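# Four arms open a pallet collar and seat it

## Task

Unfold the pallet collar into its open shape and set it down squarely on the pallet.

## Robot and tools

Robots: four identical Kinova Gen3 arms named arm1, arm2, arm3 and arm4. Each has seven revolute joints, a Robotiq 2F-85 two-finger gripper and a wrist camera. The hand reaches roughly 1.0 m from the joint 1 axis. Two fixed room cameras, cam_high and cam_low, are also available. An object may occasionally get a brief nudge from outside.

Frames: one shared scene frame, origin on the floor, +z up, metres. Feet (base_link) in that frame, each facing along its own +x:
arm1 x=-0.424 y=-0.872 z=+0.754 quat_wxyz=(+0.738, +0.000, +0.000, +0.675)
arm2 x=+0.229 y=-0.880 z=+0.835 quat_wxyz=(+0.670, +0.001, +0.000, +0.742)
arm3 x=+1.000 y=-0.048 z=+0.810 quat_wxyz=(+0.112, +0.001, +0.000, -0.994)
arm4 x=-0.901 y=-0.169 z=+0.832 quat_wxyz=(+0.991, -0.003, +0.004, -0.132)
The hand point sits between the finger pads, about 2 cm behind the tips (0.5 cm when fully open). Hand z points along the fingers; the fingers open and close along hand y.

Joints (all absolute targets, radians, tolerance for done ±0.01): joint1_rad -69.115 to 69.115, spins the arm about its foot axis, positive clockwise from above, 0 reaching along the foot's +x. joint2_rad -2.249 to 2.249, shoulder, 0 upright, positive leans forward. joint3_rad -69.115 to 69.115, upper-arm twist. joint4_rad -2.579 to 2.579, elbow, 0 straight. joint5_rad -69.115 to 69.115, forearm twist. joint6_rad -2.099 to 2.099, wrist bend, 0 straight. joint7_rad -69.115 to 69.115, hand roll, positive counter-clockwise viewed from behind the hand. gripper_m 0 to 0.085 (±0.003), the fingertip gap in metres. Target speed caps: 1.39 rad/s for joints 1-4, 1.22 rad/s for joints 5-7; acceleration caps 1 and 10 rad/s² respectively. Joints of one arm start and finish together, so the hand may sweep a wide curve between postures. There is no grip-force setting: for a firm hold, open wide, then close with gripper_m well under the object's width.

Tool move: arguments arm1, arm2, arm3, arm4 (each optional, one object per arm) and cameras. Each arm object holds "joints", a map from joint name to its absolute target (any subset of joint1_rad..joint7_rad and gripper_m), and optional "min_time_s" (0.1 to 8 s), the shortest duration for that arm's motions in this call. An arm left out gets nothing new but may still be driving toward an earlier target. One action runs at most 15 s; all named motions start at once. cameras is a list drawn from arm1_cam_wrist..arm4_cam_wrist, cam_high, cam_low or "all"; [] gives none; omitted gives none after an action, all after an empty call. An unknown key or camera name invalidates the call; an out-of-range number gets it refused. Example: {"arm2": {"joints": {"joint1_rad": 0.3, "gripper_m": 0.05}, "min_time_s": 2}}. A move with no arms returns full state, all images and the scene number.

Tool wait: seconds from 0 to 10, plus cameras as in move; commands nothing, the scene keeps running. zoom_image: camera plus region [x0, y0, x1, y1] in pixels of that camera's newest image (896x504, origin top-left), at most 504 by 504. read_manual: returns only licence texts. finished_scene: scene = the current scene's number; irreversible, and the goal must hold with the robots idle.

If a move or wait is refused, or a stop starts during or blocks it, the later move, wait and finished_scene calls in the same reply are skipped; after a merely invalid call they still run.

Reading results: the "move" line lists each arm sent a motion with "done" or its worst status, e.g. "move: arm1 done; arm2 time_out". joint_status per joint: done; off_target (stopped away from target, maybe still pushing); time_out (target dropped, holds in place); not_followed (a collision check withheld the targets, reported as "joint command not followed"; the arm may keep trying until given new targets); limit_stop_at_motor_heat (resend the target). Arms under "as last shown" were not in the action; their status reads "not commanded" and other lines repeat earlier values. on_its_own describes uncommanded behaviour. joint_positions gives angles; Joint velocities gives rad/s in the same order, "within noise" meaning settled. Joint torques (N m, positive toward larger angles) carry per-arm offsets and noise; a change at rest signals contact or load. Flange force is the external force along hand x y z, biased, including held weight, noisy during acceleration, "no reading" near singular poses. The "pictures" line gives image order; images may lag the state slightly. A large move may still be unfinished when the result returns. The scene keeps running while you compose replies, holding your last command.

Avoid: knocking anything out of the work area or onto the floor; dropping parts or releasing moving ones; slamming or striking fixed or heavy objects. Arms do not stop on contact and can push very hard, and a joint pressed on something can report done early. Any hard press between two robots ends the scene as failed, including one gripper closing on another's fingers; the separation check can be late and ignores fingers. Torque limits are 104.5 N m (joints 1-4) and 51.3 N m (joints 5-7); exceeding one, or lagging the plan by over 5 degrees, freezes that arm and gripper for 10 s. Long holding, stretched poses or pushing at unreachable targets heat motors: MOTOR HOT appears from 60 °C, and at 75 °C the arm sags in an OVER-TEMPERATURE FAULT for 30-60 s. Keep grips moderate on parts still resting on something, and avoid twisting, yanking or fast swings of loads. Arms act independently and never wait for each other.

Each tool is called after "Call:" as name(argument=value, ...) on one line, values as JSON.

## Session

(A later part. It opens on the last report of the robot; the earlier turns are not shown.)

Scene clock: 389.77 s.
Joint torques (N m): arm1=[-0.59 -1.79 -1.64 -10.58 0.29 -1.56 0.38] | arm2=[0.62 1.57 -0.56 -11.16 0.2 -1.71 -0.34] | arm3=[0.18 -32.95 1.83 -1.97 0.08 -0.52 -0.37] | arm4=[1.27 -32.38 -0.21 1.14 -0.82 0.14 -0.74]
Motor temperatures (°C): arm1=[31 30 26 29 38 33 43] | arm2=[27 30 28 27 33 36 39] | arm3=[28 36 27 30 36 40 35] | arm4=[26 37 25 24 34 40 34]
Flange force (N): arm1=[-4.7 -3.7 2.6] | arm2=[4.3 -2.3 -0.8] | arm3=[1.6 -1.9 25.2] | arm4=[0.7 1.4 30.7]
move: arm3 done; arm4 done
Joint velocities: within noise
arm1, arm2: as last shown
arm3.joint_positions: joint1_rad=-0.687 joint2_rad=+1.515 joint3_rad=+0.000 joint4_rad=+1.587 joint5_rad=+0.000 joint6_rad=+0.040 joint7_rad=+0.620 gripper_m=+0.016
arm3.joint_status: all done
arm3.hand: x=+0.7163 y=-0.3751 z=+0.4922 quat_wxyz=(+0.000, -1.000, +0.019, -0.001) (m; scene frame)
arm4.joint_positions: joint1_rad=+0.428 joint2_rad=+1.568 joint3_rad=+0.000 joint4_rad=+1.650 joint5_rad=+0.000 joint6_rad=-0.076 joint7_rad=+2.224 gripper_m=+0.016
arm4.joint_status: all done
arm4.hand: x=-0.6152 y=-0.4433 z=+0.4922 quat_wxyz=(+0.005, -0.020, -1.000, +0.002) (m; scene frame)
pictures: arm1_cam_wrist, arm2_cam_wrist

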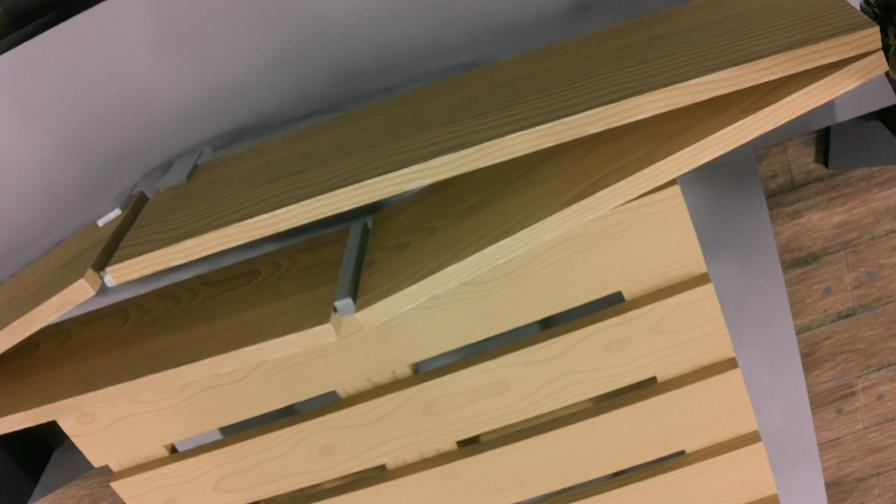

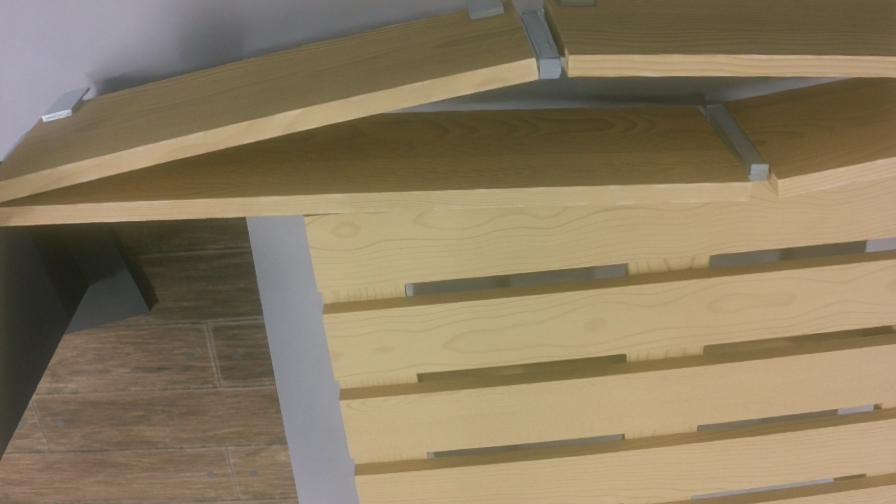

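Call:
move(arm3={"joints": {"joint2_rad": 1.5849, "joint4_rad": 1.5192, "joint6_rad": 0.0375}, "min_time_s": 2.2}, arm4={"joints": {"joint2_rad": 1.6373, "joint4_rad": 1.5773, "joint6_rad": -0.0730}, "min_time_s": 2.2})

Call:
move(arm3={"joints": {"gripper_m": 0.06}, "min_time_s": 1}, arm4={"joints": {"gripper_m": 0.06}, "min_time_s": 1})

Call:
move(arm3={"joints": {"joint2_rad": 1.3068, "joint4_rad": 1.7509, "joint6_rad": 0.0839}, "min_time_s": 1.8}, arm4={"joints": {"joint2_rad": 1.3589, "joint4_rad": 1.8288, "joint6_rad": -0.0461}, "min_time_s": 1.8})

Call:
move(arm3={"joints": {"joint1_rad": -0.4498, "joint2_rad": 1.4502, "joint4_rad": 0.9559, "joint6_rad": 0.7355, "joint7_rad": 1.0636, "gripper_m": 0.044}, "min_time_s": 2.2}, arm4={"joints": {"joint1_rad": 0.1086, "joint2_rad": 1.3875, "joint4_rad": 1.2763, "joint6_rad": 0.4778, "joint7_rad": 2.1112, "gripper_m": 0.044}, "min_time_s": 2.2}, cameras=["arm1_cam_wrist", "arm2_cam_wrist", "arm3_cam_wrist", "arm4_cam_wrist"])

Scene clock: 451.93 s.
Joint torques (N m): arm1=[-0.6 -1.87 -1.66 -10.59 0.27 -1.56 0.35] | arm2=[0.65 1.6 -0.51 -11.2 0.21 -1.75 -0.33] | arm3=[1.29 -24.58 2.86 -3.47 0.15 -1.16 -0.43] | arm4=[-0.55 -24.81 -2.5 -1.9 -0.75 -1.04 -0.71]
Motor temperatures (°C): arm1=[31 29 26 29 38 33 43] | arm2=[27 30 28 27 33 36 39] | arm3=[28 38 27 30 36 40 35] | arm4=[26 41 25 24 34 40 34]
Flange force (N): arm1=[-4.9 -3.9 2.8] | arm2=[4.5 -2.2 -0.8] | arm3=[6.1 -3.3 1.4] | arm4=[6.4 0.4 5.3]
move: arm3 done; arm4 done
Joint velocities: within noise
arm1.joint_positions: joint1_rad=+0.303 joint2_rad=-0.562 joint3_rad=+0.000 joint4_rad=+2.063 joint5_rad=+0.000 joint6_rad=+1.099 joint7_rad=+1.571 gripper_m=+0.085
arm1.joint_status: not commanded
arm1.hand: x=-0.3049 y=-0.6503 z=+1.1495 quat_wxyz=(-0.222, +0.536, -0.801, -0.149) (m; scene frame)
arm2: as last shown
arm3.joint_positions: joint1_rad=-0.687 joint2_rad=+1.585 joint3_rad=+0.000 joint4_rad=+1.519 joint5_rad=+0.000 joint6_rad=+0.038 joint7_rad=+0.620 gripper_m=+0.016
arm3.joint_status: all done
arm3.hand: x=+0.7165 y=-0.3750 z=+0.4628 quat_wxyz=(+0.000, -1.000, +0.019, -0.001) (m; scene frame)
arm4.joint_positions: joint1_rad=+0.428 joint2_rad=+1.637 joint3_rad=+0.000 joint4_rad=+1.577 joint5_rad=+0.000 joint6_rad=-0.073 joint7_rad=+2.224 gripper_m=+0.016
arm4.joint_status: all done
arm4.hand: x=-0.6154 y=-0.4435 z=+0.4630 quat_wxyz=(+0.005, -0.020, -1.000, +0.002) (m; scene frame)
pictures: none

Scene clock: 452.90 s.
Joint torques (N m): arm1=[-0.56 -1.84 -1.66 -10.56 0.28 -1.57 0.4] | arm2=[0.6 1.5 -0.62 -11.14 0.24 -1.73 -0.36] | arm3=[-0.65 -20.25 0.4 -1.09 0.49 0.1 -0.02] | arm4=[-3.28 -23.34 -5.81 -2.21 -0.22 -1.05 -0.25]
Motor temperatures (°C): arm1=[31 29 26 29 38 33 43] | arm2=[27 30 28 27 33 36 39] | arm3=[28 38 27 30 36 40 35] | arm4=[26 41 25 24 34 40 34]
Flange force (N): arm1=[-4.9 -3.8 2.6] | arm2=[4.1 -2.6 -0.8] | arm3=[1.0 -2.7 -3.2] | arm4=[10.4 -3.7 1.0]
move: arm3 done; arm4 done
Joint velocities: within noise
arm1: as last shown
arm2.joint_positions: joint1_rad=+0.140 joint2_rad=-0.562 joint3_rad=+0.000 joint4_rad=+2.063 joint5_rad=+0.000 joint6_rad=+1.099 joint7_rad=+1.571 gripper_m=+0.020
arm2.joint_status: not commanded
arm2.hand: x=+0.2641 y=-0.6321 z=+1.2317 quat_wxyz=(-0.193, +0.668, -0.694, -0.187) (m; scene frame)
arm3.joint_positions: joint1_rad=-0.687 joint2_rad=+1.585 joint3_rad=+0.000 joint4_rad=+1.519 joint5_rad=+0.000 joint6_rad=+0.038 joint7_rad=+0.620 gripper_m=+0.060
arm3.joint_status: all done
arm3.hand: x=+0.7165 y=-0.3749 z=+0.4628 quat_wxyz=(+0.000, -1.000, +0.019, -0.001) (m; scene frame)
arm4.joint_positions: joint1_rad=+0.428 joint2_rad=+1.637 joint3_rad=+0.000 joint4_rad=+1.577 joint5_rad=+0.000 joint6_rad=-0.073 joint7_rad=+2.224 gripper_m=+0.060
arm4.joint_status: all done
arm4.hand: x=-0.6155 y=-0.4435 z=+0.4630 quat_wxyz=(+0.005, -0.020, -1.000, +0.002) (m; scene frame)
pictures: none

Scene clock: 455.07 s.
Joint torques (N m): arm1=[-0.57 -1.85 -1.64 -10.58 0.27 -1.52 0.38] | arm2=[0.68 1.55 -0.51 -11.22 0.2 -1.67 -0.33] | arm3=[-0.68 -20.06 0.33 -1.43 0.49 0.08 -0.03] | arm4=[0.41 -19.14 -0.46 0.59 -0.18 0.29 -0.01]
Motor temperatures (°C): arm1=[31 29 26 29 38 33 43] | arm2=[27 30 28 27 33 36 39] | arm3=[28 38 27 30 36 40 35] | arm4=[26 41 25 24 34 40 34]
Flange force (N): arm1=[-4.8 -3.8 2.8] | arm2=[4.4 -2.2 -0.4] | arm3=[0.8 -2.6 -2.2] | arm4=[0.2 0.5 -0.9]
move: arm3 done; arm4 done
Joint velocities: within noise
arm1, arm2: as last shown
arm3.joint_positions: joint1_rad=-0.687 joint2_rad=+1.307 joint3_rad=+0.000 joint4_rad=+1.751 joint5_rad=+0.000 joint6_rad=+0.084 joint7_rad=+0.620 gripper_m=+0.060
arm3.joint_status: all done
arm3.hand: x=+0.7162 y=-0.3749 z=+0.5794 quat_wxyz=(+0.000, -1.000, +0.019, -0.001) (m; scene frame)
arm4.joint_positions: joint1_rad=+0.428 joint2_rad=+1.359 joint3_rad=+0.000 joint4_rad=+1.829 joint5_rad=+0.000 joint6_rad=-0.046 joint7_rad=+2.224 gripper_m=+0.060
arm4.joint_status: all done
arm4.hand: x=-0.6144 y=-0.4429 z=+0.5789 quat_wxyz=(+0.005, -0.020, -1.000, +0.002) (m; scene frame)
pictures: none

Scene clock: 457.63 s.
Joint torques (N m): arm1=[-0.56 -1.89 -1.7 -10.63 0.28 -1.54 0.41] | arm2=[0.66 1.5 -0.57 -11.08 0.23 -1.7 -0.36] | arm3=[-0.75 -25.59 0.42 -6.61 0.47 0.11 -0.06] | arm4=[0.42 -23.86 -0.45 -3.97 -0.17 0.33 -0.03]
Motor temperatures (°C): arm1=[31 29 26 29 38 33 43] | arm2=[27 30 28 27 33 36 39] | arm3=[28 38 27 30 36 40 35] | arm4=[26 41 25 24 34 40 34]
Flange force (N): arm1=[-4.8 -3.9 3.0] | arm2=[4.0 -2.5 -0.8] | arm3=[3.9 -3.2 -2.7] | arm4=[0.5 1.0 -0.8]
move: arm3 done; arm4 done
Joint velocities: within noise
arm1, arm2: as last shown
arm3.joint_positions: joint1_rad=-0.450 joint2_rad=+1.450 joint3_rad=+0.000 joint4_rad=+0.956 joint5_rad=+0.000 joint6_rad=+0.735 joint7_rad=+1.064 gripper_m=+0.044
arm3.joint_status: all done
arm3.hand: x=+0.4943 y=-0.4215 z=+0.6001 quat_wxyz=(+0.000, -0.996, -0.084, -0.001) (m; scene frame)
arm4.joint_positions: joint1_rad=+0.109 joint2_rad=+1.387 joint3_rad=+0.000 joint4_rad=+1.276 joint5_rad=+0.000 joint6_rad=+0.478 joint7_rad=+2.111 gripper_m=+0.044
arm4.joint_status: all done
arm4.hand: x=-0.3930 y=-0.3973 z=+0.5998 quat_wxyz=(+0.005, +0.083, -0.997, +0.002) (m; scene frame)
pictures: arm1_cam_wrist, arm2_cam_wrist, arm3_cam_wrist, arm4_cam_wrist

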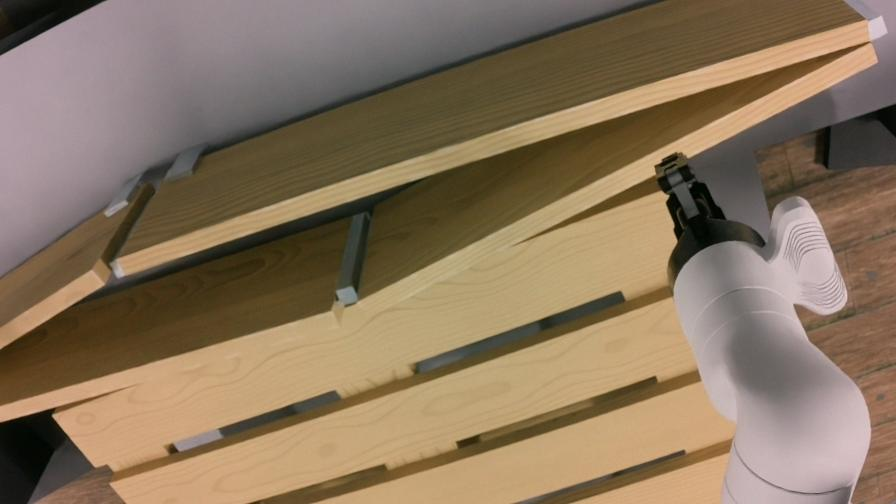

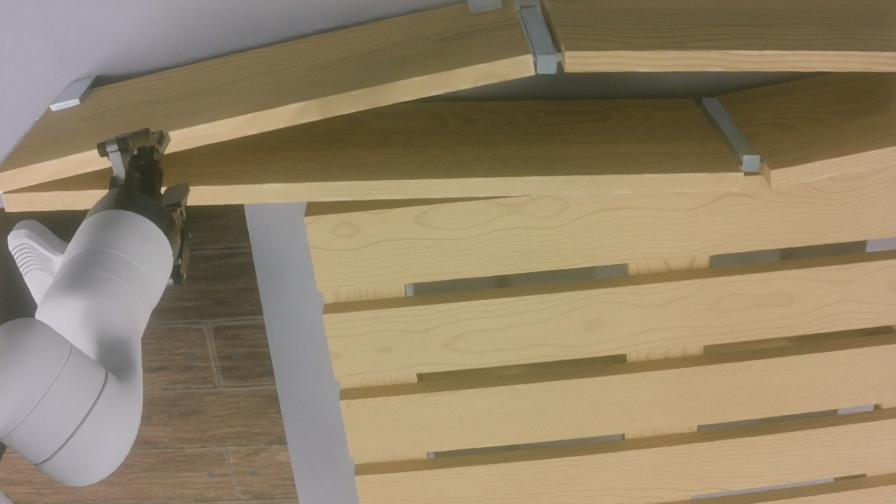

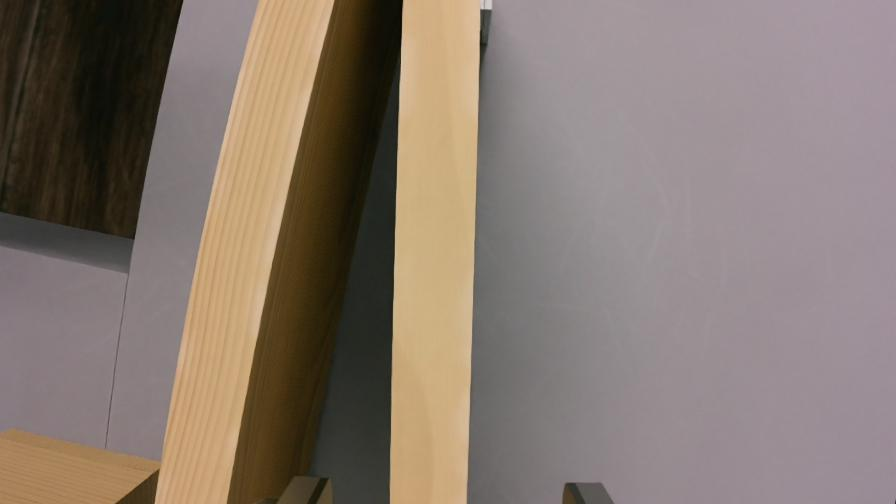

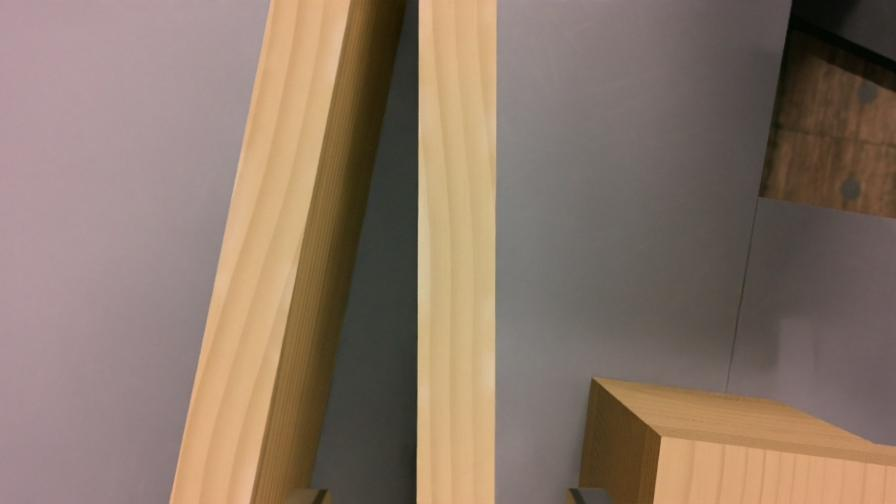

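Call:
move(arm3={"joints": {"joint1_rad": -0.4425, "joint2_rad": 1.6883, "joint4_rad": 0.7281, "joint6_rad": 0.7252, "joint7_rad": 1.0659, "gripper_m": 0.037}, "min_time_s": 2.2}, arm4={"joints": {"joint1_rad": 0.1060, "joint2_rad": 1.6216, "joint4_rad": 1.0688, "joint6_rad": 0.4512, "joint7_rad": 2.1036, "gripper_m": 0.037}, "min_time_s": 2.2}, cameras=["arm3_cam_wrist", "arm4_cam_wrist"])

Scene clock: 488.63 s.
Joint torques (N m): arm1=[-0.53 -1.87 -1.64 -10.56 0.28 -1.55 0.37] | arm2=[0.72 1.57 -0.56 -11.14 0.27 -1.75 -0.32] | arm3=[-0.7 -25.58 0.35 -6.55 0.47 0.12 -0.02] | arm4=[0.42 -23.93 -0.39 -3.71 -0.15 0.31 -0.05]
Motor temperatures (°C): arm1=[31 29 26 29 38 33 43] | arm2=[27 30 28 27 33 36 39] | arm3=[28 38 27 31 36 40 35] | arm4=[26 40 25 24 34 40 34]
Flange force (N): arm1=[-4.9 -3.8 2.7] | arm2=[4.3 -2.3 -1.0] | arm3=[5.0 -3.6 -3.9] | arm4=[0.3 0.8 -0.8]
move: arm3 done; arm4 done
Joint velocities: within noise
arm1, arm2: as last shown
arm3.joint_positions: joint1_rad=-0.443 joint2_rad=+1.688 joint3_rad=+0.000 joint4_rad=+0.728 joint5_rad=+0.000 joint6_rad=+0.725 joint7_rad=+1.066 gripper_m=+0.037
arm3.joint_status: all done
arm3.hand: x=+0.4935 y=-0.4165 z=+0.4980 quat_wxyz=(+0.000, -0.997, -0.081, -0.001) (m; scene frame)
arm4.joint_positions: joint1_rad=+0.106 joint2_rad=+1.622 joint3_rad=+0.000 joint4_rad=+1.069 joint5_rad=+0.000 joint6_rad=+0.451 joint7_rad=+2.104 gripper_m=+0.037
arm4.joint_status: all done
arm4.hand: x=-0.3943 y=-0.3961 z=+0.4980 quat_wxyz=(+0.005, +0.080, -0.997, +0.002) (m; scene frame)
pictures: arm3_cam_wrist, arm4_cam_wrist

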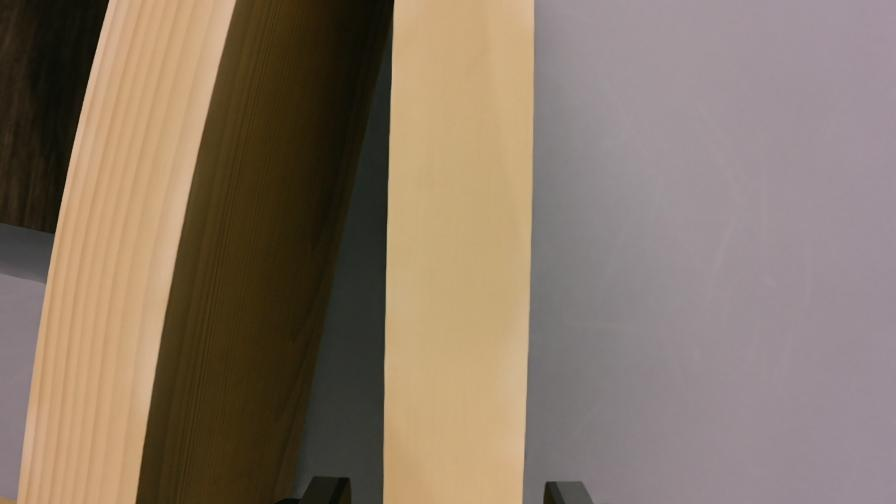

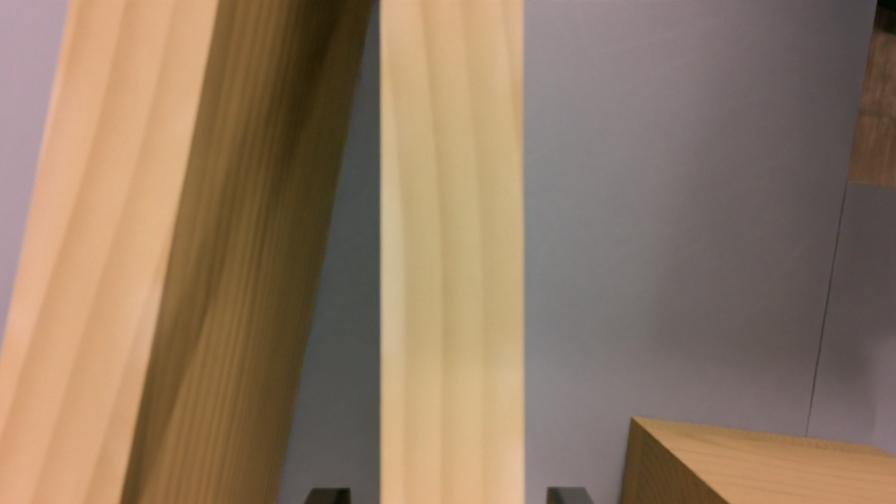

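Call:
move(arm3={"joints": {"gripper_m": 0.0}}, arm4={"joints": {"gripper_m": 0.0}})

Call:
move(arm3={"joints": {"joint2_rad": 1.5445, "joint4_rad": 0.8838, "joint6_rad": 0.7133}, "min_time_s": 2}, arm4={"joints": {"joint2_rad": 1.4847, "joint4_rad": 1.2020, "joint6_rad": 0.4549}, "min_time_s": 2}, cameras=["arm1_cam_wrist", "arm2_cam_wrist"])

Scene clock: 614.13 s.
Joint torques (N m): arm1=[-0.56 -1.8 -1.67 -10.62 0.3 -1.53 0.38] | arm2=[0.65 1.59 -0.55 -11.11 0.25 -1.69 -0.38] | arm3=[2.28 -20.13 3.24 -3.9 1.61 0.96 -0.31] | arm4=[-2.5 -20.97 -4.09 -3.39 -1.08 0.23 -0.04]
Motor temperatures (°C): arm1=[31 29 26 29 38 33 43] | arm2=[27 30 28 27 33 36 39] | arm3=[28 37 27 31 36 40 35] | arm4=[26 38 25 25 34 40 34]
Flange force (N): arm1=[-4.6 -3.9 2.8] | arm2=[4.3 -2.4 -0.8] | arm3=[5.3 1.0 -10.4] | arm4=[4.4 -2.8 -7.2]
move: arm3 off_target; arm4 off_target
Joint velocities: within noise
arm1, arm2: as last shown
arm3.joint_positions: joint1_rad=-0.443 joint2_rad=+1.688 joint3_rad=+0.000 joint4_rad=+0.728 joint5_rad=+0.000 joint6_rad=+0.725 joint7_rad=+1.066 gripper_m=+0.018
arm3.joint_status: gripper_m off_target (ended at +0.018, target +0.000)
arm3.hand: x=+0.4935 y=-0.4165 z=+0.4980 quat_wxyz=(+0.000, -0.997, -0.081, -0.001) (m; scene frame)
arm4.joint_positions: joint1_rad=+0.106 joint2_rad=+1.622 joint3_rad=+0.000 joint4_rad=+1.069 joint5_rad=+0.000 joint6_rad=+0.451 joint7_rad=+2.104 gripper_m=+0.018
arm4.joint_status: gripper_m off_target (ended at +0.018, target +0.000)
arm4.hand: x=-0.3942 y=-0.3961 z=+0.4980 quat_wxyz=(+0.005, +0.080, -0.997, +0.002) (m; scene frame)
pictures: none

Scene clock: 616.43 s.
Joint torques (N m): arm1=[-0.54 -1.84 -1.63 -10.61 0.26 -1.52 0.4] | arm2=[0.64 1.52 -0.57 -11.09 0.2 -1.72 -0.35] | arm3=[-2.73 -40.97 -0.83 -10.52 -0.1 0.81 -0.21] | arm4=[1.44 -39.63 0.88 -5.48 0.22 1.37 0.21]
Motor temperatures (°C): arm1=[31 29 26 29 38 33 43] | arm2=[27 30 28 27 33 36 39] | arm3=[28 37 27 31 36 40 35] | arm4=[26 39 25 25 34 40 34]
Flange force (N): arm1=[-4.7 -3.7 2.9] | arm2=[4.1 -2.4 -0.9] | arm3=[-0.4 -4.9 23.7] | arm4=[-6.0 -0.6 32.0]
move: arm3 done; arm4 done
Joint velocities: within noise
arm1, arm2: as last shown
arm3.joint_positions: joint1_rad=-0.442 joint2_rad=+1.545 joint3_rad=+0.000 joint4_rad=+0.884 joint5_rad=+0.000 joint6_rad=+0.713 joint7_rad=+1.066 gripper_m=+0.018
arm3.joint_status: all done
arm3.hand: x=+0.4934 y=-0.4164 z=+0.5559 quat_wxyz=(+0.000, -0.997, -0.081, -0.001) (m; scene frame)
arm4.joint_positions: joint1_rad=+0.106 joint2_rad=+1.485 joint3_rad=+0.000 joint4_rad=+1.202 joint5_rad=+0.000 joint6_rad=+0.455 joint7_rad=+2.104 gripper_m=+0.018
arm4.joint_status: all done
arm4.hand: x=-0.3937 y=-0.3958 z=+0.5560 quat_wxyz=(+0.005, +0.080, -0.997, +0.002) (m; scene frame)
pictures: arm1_cam_wrist, arm2_cam_wrist

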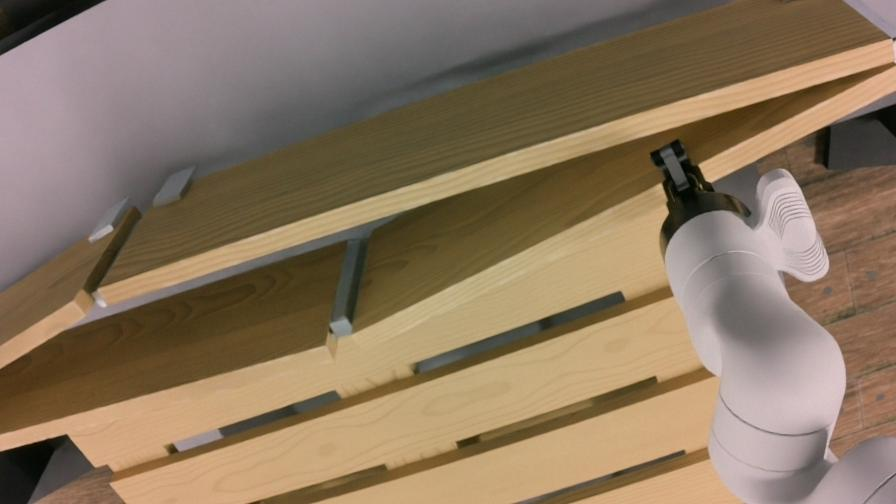

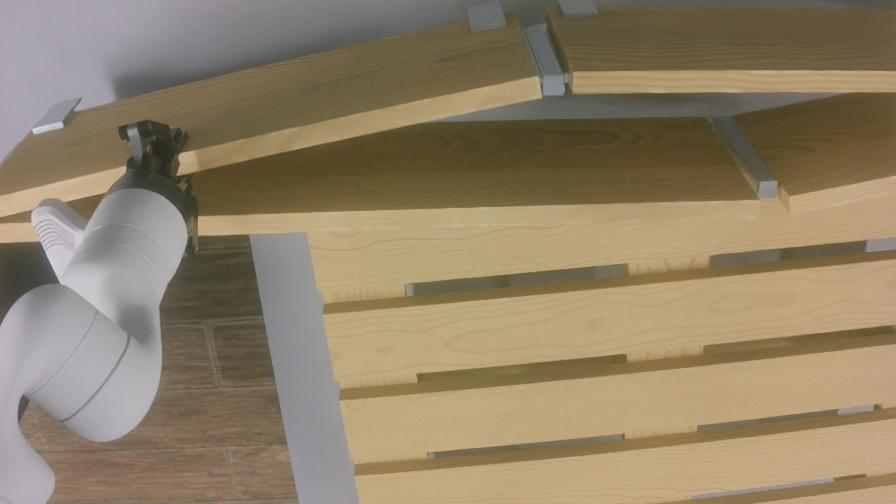

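Both boards are held. Continuing the lift and then the first opening step.

Call:
move(arm3={"joints": {"joint2_rad": 1.4158, "joint4_rad": 0.9913, "joint6_rad": 0.7345}, "min_time_s": 1.7}, arm4={"joints": {"joint2_rad": 1.3553, "joint4_rad": 1.3024, "joint6_rad": 0.4839}, "min_time_s": 1.7})

Call:
move(arm3={"joints": {"joint2_rad": 1.2970, "joint4_rad": 1.0638, "joint6_rad": 0.7808}, "min_time_s": 1.7}, arm4={"joints": {"joint2_rad": 1.2295, "joint4_rad": 1.3752, "joint6_rad": 0.5369}, "min_time_s": 1.7})

Call:
move(arm3={"joints": {"joint1_rad": -0.3150, "joint2_rad": 1.2342, "joint4_rad": 1.2488, "joint6_rad": 0.6586, "joint7_rad": 1.4358}, "min_time_s": 2.4}, arm4={"joints": {"joint1_rad": 0.0321, "joint2_rad": 1.1996, "joint4_rad": 1.4837, "joint6_rad": 0.4583, "joint7_rad": 2.2721}, "min_time_s": 2.4}, cameras=["arm1_cam_wrist", "arm2_cam_wrist", "cam_high"])

Scene clock: 632.10 s.
Joint torques (N m): arm1=[-0.52 -1.86 -1.66 -10.59 0.25 -1.56 0.37] | arm2=[0.62 1.58 -0.56 -11.18 0.26 -1.74 -0.37] | arm3=[-1.48 -42.15 0.28 -12.14 0.27 0.05 -0.24] | arm4=[0.76 -41.55 0.23 -8.05 0.09 0.33 0.22]
Motor temperatures (°C): arm1=[31 29 26 29 38 33 43] | arm2=[27 30 28 27 33 36 39] | arm3=[28 39 27 31 36 40 35] | arm4=[26 41 25 25 34 40 34]
Flange force (N): arm1=[-4.8 -3.9 2.7] | arm2=[4.4 -2.4 -0.8] | arm3=[2.5 -4.2 24.1] | arm4=[-2.4 0.4 32.1]
move: arm3 done; arm4 done
Joint velocities: within noise
arm1, arm2: as last shown
arm3.joint_positions: joint1_rad=-0.442 joint2_rad=+1.416 joint3_rad=+0.000 joint4_rad=+0.991 joint5_rad=+0.000 joint6_rad=+0.735 joint7_rad=+1.066 gripper_m=+0.018
arm3.joint_status: all done
arm3.hand: x=+0.4933 y=-0.4164 z=+0.6142 quat_wxyz=(+0.000, -0.997, -0.081, -0.001) (m; scene frame)
arm4.joint_positions: joint1_rad=+0.106 joint2_rad=+1.355 joint3_rad=+0.000 joint4_rad=+1.302 joint5_rad=+0.000 joint6_rad=+0.484 joint7_rad=+2.104 gripper_m=+0.018
arm4.joint_status: all done
arm4.hand: x=-0.3932 y=-0.3955 z=+0.6139 quat_wxyz=(+0.005, +0.080, -0.997, +0.002) (m; scene frame)
pictures: none

Scene clock: 634.10 s.
Joint torques (N m): arm1=[-0.57 -1.87 -1.64 -10.58 0.27 -1.52 0.42] | arm2=[0.66 1.66 -0.53 -11.12 0.25 -1.65 -0.33] | arm3=[-0.25 -42.97 1.41 -13.9 0.67 -0.6 -0.22] | arm4=[0.01 -43.11 -0.58 -10.91 -0.05 -0.73 0.23]
Motor temperatures (°C): arm1=[31 29 26 29 38 33 43] | arm2=[27 30 28 27 33 36 39] | arm3=[28 39 27 31 36 40 35] | arm4=[26 42 25 25 34 40 34]
Flange force (N): arm1=[-4.9 -3.7 2.9] | arm2=[4.5 -2.2 -0.7] | arm3=[5.3 -3.3 24.8] | arm4=[0.8 0.9 32.6]
move: arm3 done; arm4 done
Joint velocities: within noise
arm1.joint_positions: joint1_rad=+0.303 joint2_rad=-0.562 joint3_rad=+0.000 joint4_rad=+2.063 joint5_rad=+0.000 joint6_rad=+1.099 joint7_rad=+1.571 gripper_m=+0.085
arm1.joint_status: not commanded
arm1.hand: x=-0.3049 y=-0.6503 z=+1.1495 quat_wxyz=(-0.222, +0.536, -0.801, -0.149) (m; scene frame)
arm2: as last shown
arm3.joint_positions: joint1_rad=-0.443 joint2_rad=+1.297 joint3_rad=+0.000 joint4_rad=+1.064 joint5_rad=+0.000 joint6_rad=+0.781 joint7_rad=+1.066 gripper_m=+0.018
arm3.joint_status: all done
arm3.hand: x=+0.4932 y=-0.4163 z=+0.6730 quat_wxyz=(+0.000, -0.997, -0.081, -0.001) (m; scene frame)
arm4.joint_positions: joint1_rad=+0.106 joint2_rad=+1.230 joint3_rad=+0.000 joint4_rad=+1.375 joint5_rad=+0.000 joint6_rad=+0.537 joint7_rad=+2.104 gripper_m=+0.018
arm4.joint_status: all done
arm4.hand: x=-0.3926 y=-0.3953 z=+0.6729 quat_wxyz=(+0.005, +0.080, -0.997, +0.002) (m; scene frame)
pictures: none

Scene clock: 636.87 s.
Joint torques (N m): arm1=[-0.54 -1.81 -1.67 -10.63 0.26 -1.55 0.39] | arm2=[0.58 1.6 -0.6 -11.19 0.24 -1.75 -0.35] | arm3=[-3.93 -37.15 -3.13 -7.42 -0.77 1.97 0.05] | arm4=[1.86 -36.33 0.63 -2.8 0.15 2.84 0.33]
Motor temperatures (°C): arm1=[31 29 26 29 38 33 43] | arm2=[27 30 28 27 33 36 39] | arm3=[28 39 27 31 36 40 35] | arm4=[26 42 25 25 34 40 34]
Flange force (N): arm1=[-4.6 -3.9 2.8] | arm2=[4.5 -2.5 -0.9] | arm3=[-4.7 -6.0 24.8] | arm4=[-10.1 -3.9 32.5]
move: arm3 done; arm4 done
Joint velocities: within noise
arm1: as last shown
arm2.joint_positions: joint1_rad=+0.140 joint2_rad=-0.562 joint3_rad=+0.000 joint4_rad=+2.063 joint5_rad=+0.000 joint6_rad=+1.099 joint7_rad=+1.571 gripper_m=+0.020
arm2.joint_status: not commanded
arm2.hand: x=+0.2641 y=-0.6321 z=+1.2317 quat_wxyz=(-0.193, +0.668, -0.694, -0.187) (m; scene frame)
arm3.joint_positions: joint1_rad=-0.315 joint2_rad=+1.234 joint3_rad=+0.000 joint4_rad=+1.249 joint5_rad=+0.000 joint6_rad=+0.659 joint7_rad=+1.436 gripper_m=+0.018
arm3.joint_status: all done
arm3.hand: x=+0.4821 y=-0.3299 z=+0.6728 quat_wxyz=(-0.001, -0.980, -0.201, -0.001) (m; scene frame)
arm4.joint_positions: joint1_rad=+0.032 joint2_rad=+1.200 joint3_rad=+0.000 joint4_rad=+1.484 joint5_rad=+0.000 joint6_rad=+0.458 joint7_rad=+2.272 gripper_m=+0.018
arm4.joint_status: all done
arm4.hand: x=-0.4023 y=-0.3494 z=+0.6728 quat_wxyz=(+0.005, +0.200, -0.980, +0.001) (m; scene frame)
pictures: arm1_cam_wrist, arm2_cam_wrist, cam_high

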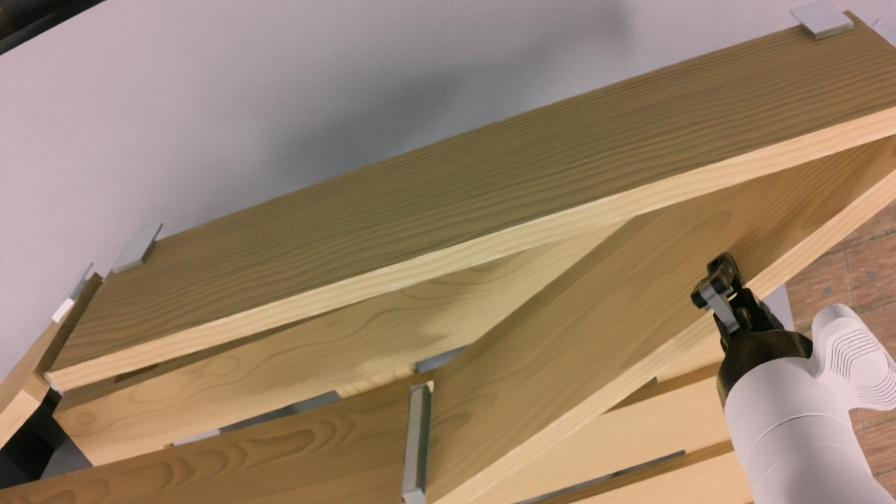

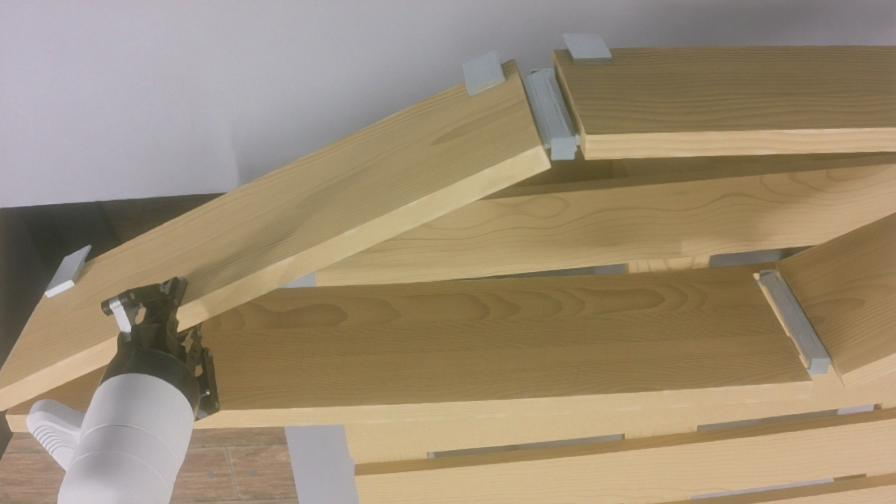

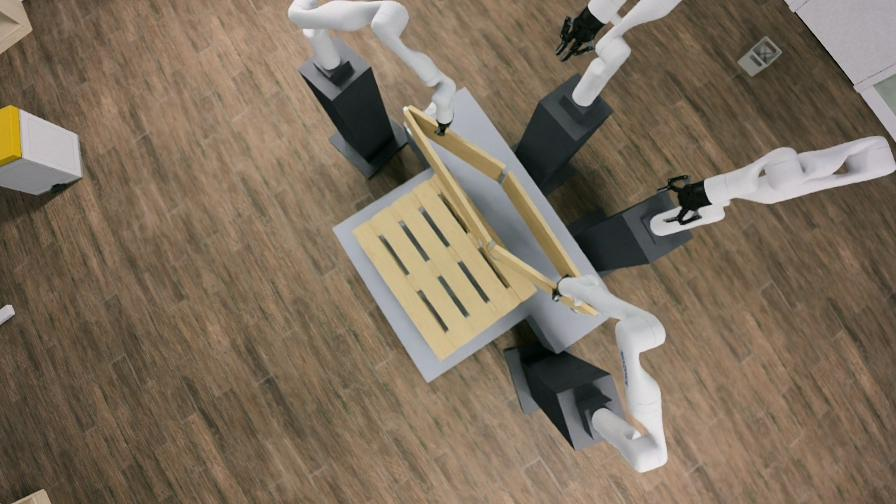

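Call:
move(arm3={"joints": {"joint1_rad": -0.1706, "joint2_rad": 1.2030, "joint4_rad": 1.3463, "joint6_rad": 0.5923, "joint7_rad": 1.8226}, "min_time_s": 2.4}, arm4={"joints": {"joint1_rad": -0.0543, "joint2_rad": 1.1816, "joint4_rad": 1.5551, "joint6_rad": 0.4049, "joint7_rad": 2.4281}, "min_time_s": 2.4})

Call:
move(arm3={"joints": {"joint1_rad": -0.0192, "joint2_rad": 1.1965, "joint4_rad": 1.3676, "joint6_rad": 0.5775, "joint7_rad": 2.2163}, "min_time_s": 2.4}, arm4={"joints": {"joint1_rad": -0.1498, "joint2_rad": 1.1712, "joint4_rad": 1.5983, "joint6_rad": 0.3721, "joint7_rad": 2.5749}, "min_time_s": 2.4})

Call:
move(arm3={"joints": {"joint1_rad": 0.1285, "joint2_rad": 1.2118, "joint4_rad": 1.3185, "joint6_rad": 0.6113, "joint7_rad": 2.6064}, "min_time_s": 2.4}, arm4={"joints": {"joint1_rad": -0.2535, "joint2_rad": 1.1679, "joint4_rad": 1.6132, "joint6_rad": 0.3605, "joint7_rad": 2.7136}, "min_time_s": 2.4}, cameras=["arm1_cam_wrist", "arm2_cam_wrist", "cam_high"])

Scene clock: 654.67 s.
Joint torques (N m): arm1=[-0.59 -1.85 -1.67 -10.58 0.29 -1.55 0.38] | arm2=[0.61 1.58 -0.57 -11.21 0.26 -1.7 -0.36] | arm3=[-3.07 -35.62 -2.79 -5.87 -0.67 2.18 0.09] | arm4=[1.2 -34.67 -0.13 -1.4 0.17 3.13 0.6]
Motor temperatures (°C): arm1=[31 29 26 29 38 33 43] | arm2=[27 30 28 27 33 36 39] | arm3=[28 41 27 31 36 40 35] | arm4=[26 43 25 25 34 40 34]
Flange force (N): arm1=[-4.8 -3.9 2.7] | arm2=[4.5 -2.4 -0.6] | arm3=[-3.9 -6.5 24.9] | arm4=[-9.0 -5.9 32.1]
move: arm3 done; arm4 done
Joint velocities: within noise
arm1, arm2: as last shown
arm3.joint_positions: joint1_rad=-0.171 joint2_rad=+1.203 joint3_rad=+0.000 joint4_rad=+1.346 joint5_rad=+0.000 joint6_rad=+0.592 joint7_rad=+1.823 gripper_m=+0.018
arm3.joint_status: all done
arm3.hand: x=+0.4666 y=-0.2441 z=+0.6728 quat_wxyz=(-0.001, -0.948, -0.318, -0.001) (m; scene frame)
arm4.joint_positions: joint1_rad=-0.054 joint2_rad=+1.182 joint3_rad=+0.000 joint4_rad=+1.555 joint5_rad=+0.000 joint6_rad=+0.405 joint7_rad=+2.428 gripper_m=+0.018
arm4.joint_status: all done
arm4.hand: x=-0.4063 y=-0.3017 z=+0.6727 quat_wxyz=(+0.005, +0.317, -0.948, +0.001) (m; scene frame)
pictures: none

Scene clock: 657.43 s.
Joint torques (N m): arm1=[-0.53 -1.84 -1.68 -10.56 0.27 -1.52 0.39] | arm2=[0.61 1.59 -0.56 -11.12 0.18 -1.7 -0.34] | arm3=[-2.04 -35.13 -2.24 -5.25 -0.59 2.53 0.09] | arm4=[0.4 -33.75 -0.92 -0.6 0.28 3.28 0.82]
Motor temperatures (°C): arm1=[31 29 26 29 38 33 43] | arm2=[27 30 28 27 33 36 39] | arm3=[28 41 27 31 36 40 35] | arm4=[26 43 25 24 34 40 34]
Flange force (N): arm1=[-4.9 -3.9 2.8] | arm2=[4.3 -2.4 -0.8] | arm3=[-2.5 -6.3 25.3] | arm4=[-7.2 -7.8 32.0]
move: arm3 done; arm4 done
Joint velocities: within noise
arm1, arm2: as last shown
arm3.joint_positions: joint1_rad=-0.019 joint2_rad=+1.196 joint3_rad=+0.000 joint4_rad=+1.368 joint5_rad=+0.000 joint6_rad=+0.577 joint7_rad=+2.216 gripper_m=+0.018
arm3.joint_status: all done
arm3.hand: x=+0.4479 y=-0.1602 z=+0.6727 quat_wxyz=(-0.001, -0.903, -0.431, -0.001) (m; scene frame)
arm4.joint_positions: joint1_rad=-0.150 joint2_rad=+1.171 joint3_rad=+0.000 joint4_rad=+1.598 joint5_rad=+0.000 joint6_rad=+0.372 joint7_rad=+2.575 gripper_m=+0.018
arm4.joint_status: all done
arm4.hand: x=-0.4072 y=-0.2525 z=+0.6726 quat_wxyz=(+0.005, +0.430, -0.903, +0.000) (m; scene frame)
pictures: none

Scene clock: 660.20 s.
Joint torques (N m): arm1=[-0.56 -1.85 -1.64 -10.57 0.24 -1.55 0.39] | arm2=[0.68 1.62 -0.61 -11.21 0.21 -1.68 -0.37] | arm3=[-1.29 -34.68 -1.7 -4.69 -0.51 3.4 0.25] | arm4=[-0.28 -33.33 -1.76 -0.01 0.25 3.48 1.01]
Motor temperatures (°C): arm1=[31 29 26 29 38 33 43] | arm2=[27 30 28 27 33 36 39] | arm3=[28 41 27 31 36 40 35] | arm4=[26 44 25 24 34 40 34]
Flange force (N): arm1=[-4.9 -3.8 2.7] | arm2=[4.6 -2.7 -0.6] | arm3=[-1.6 -6.5 25.0] | arm4=[-5.3 -9.7 32.2]
move: arm3 done; arm4 done
Joint velocities: within noise
arm1, arm2: as last shown
arm3.joint_positions: joint1_rad=+0.128 joint2_rad=+1.212 joint3_rad=+0.000 joint4_rad=+1.319 joint5_rad=+0.000 joint6_rad=+0.611 joint7_rad=+2.606 gripper_m=+0.018
arm3.joint_status: all done
arm3.hand: x=+0.4263 y=-0.0788 z=+0.6726 quat_wxyz=(-0.001, -0.844, -0.536, -0.001) (m; scene frame)
arm4.joint_positions: joint1_rad=-0.254 joint2_rad=+1.168 joint3_rad=+0.000 joint4_rad=+1.613 joint5_rad=+0.000 joint6_rad=+0.361 joint7_rad=+2.714 gripper_m=+0.018
arm4.joint_status: all done
arm4.hand: x=-0.4052 y=-0.2007 z=+0.6723 quat_wxyz=(+0.005, +0.536, -0.844, -0.001) (m; scene frame)
pictures: arm1_cam_wrist, arm2_cam_wrist, cam_high

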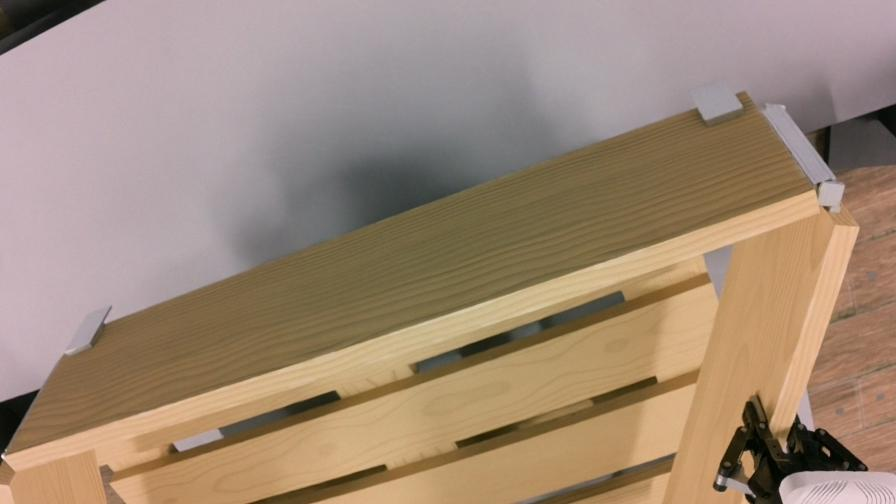

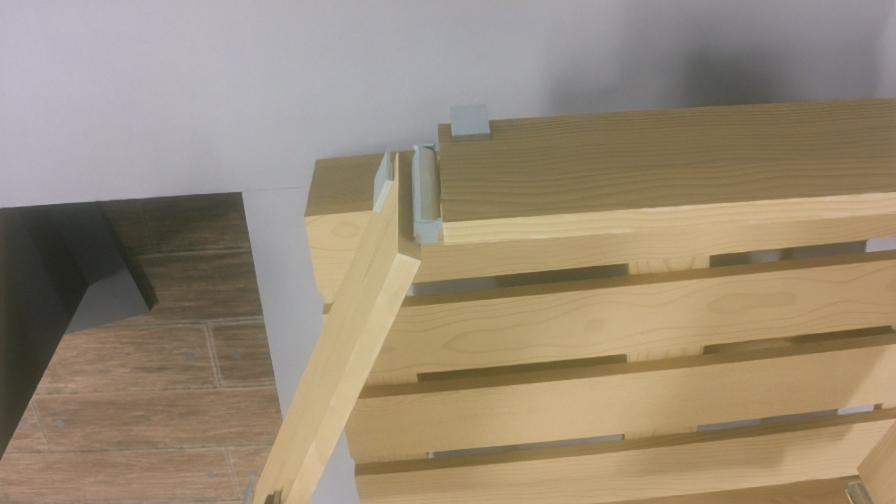

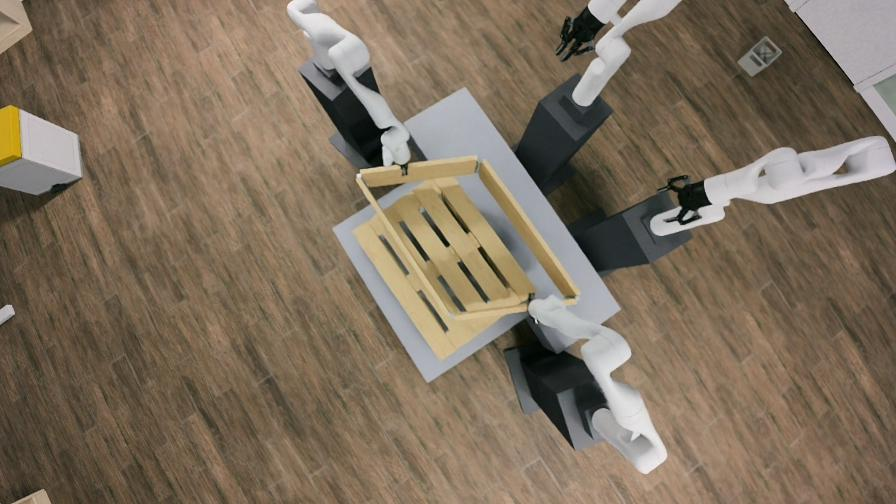

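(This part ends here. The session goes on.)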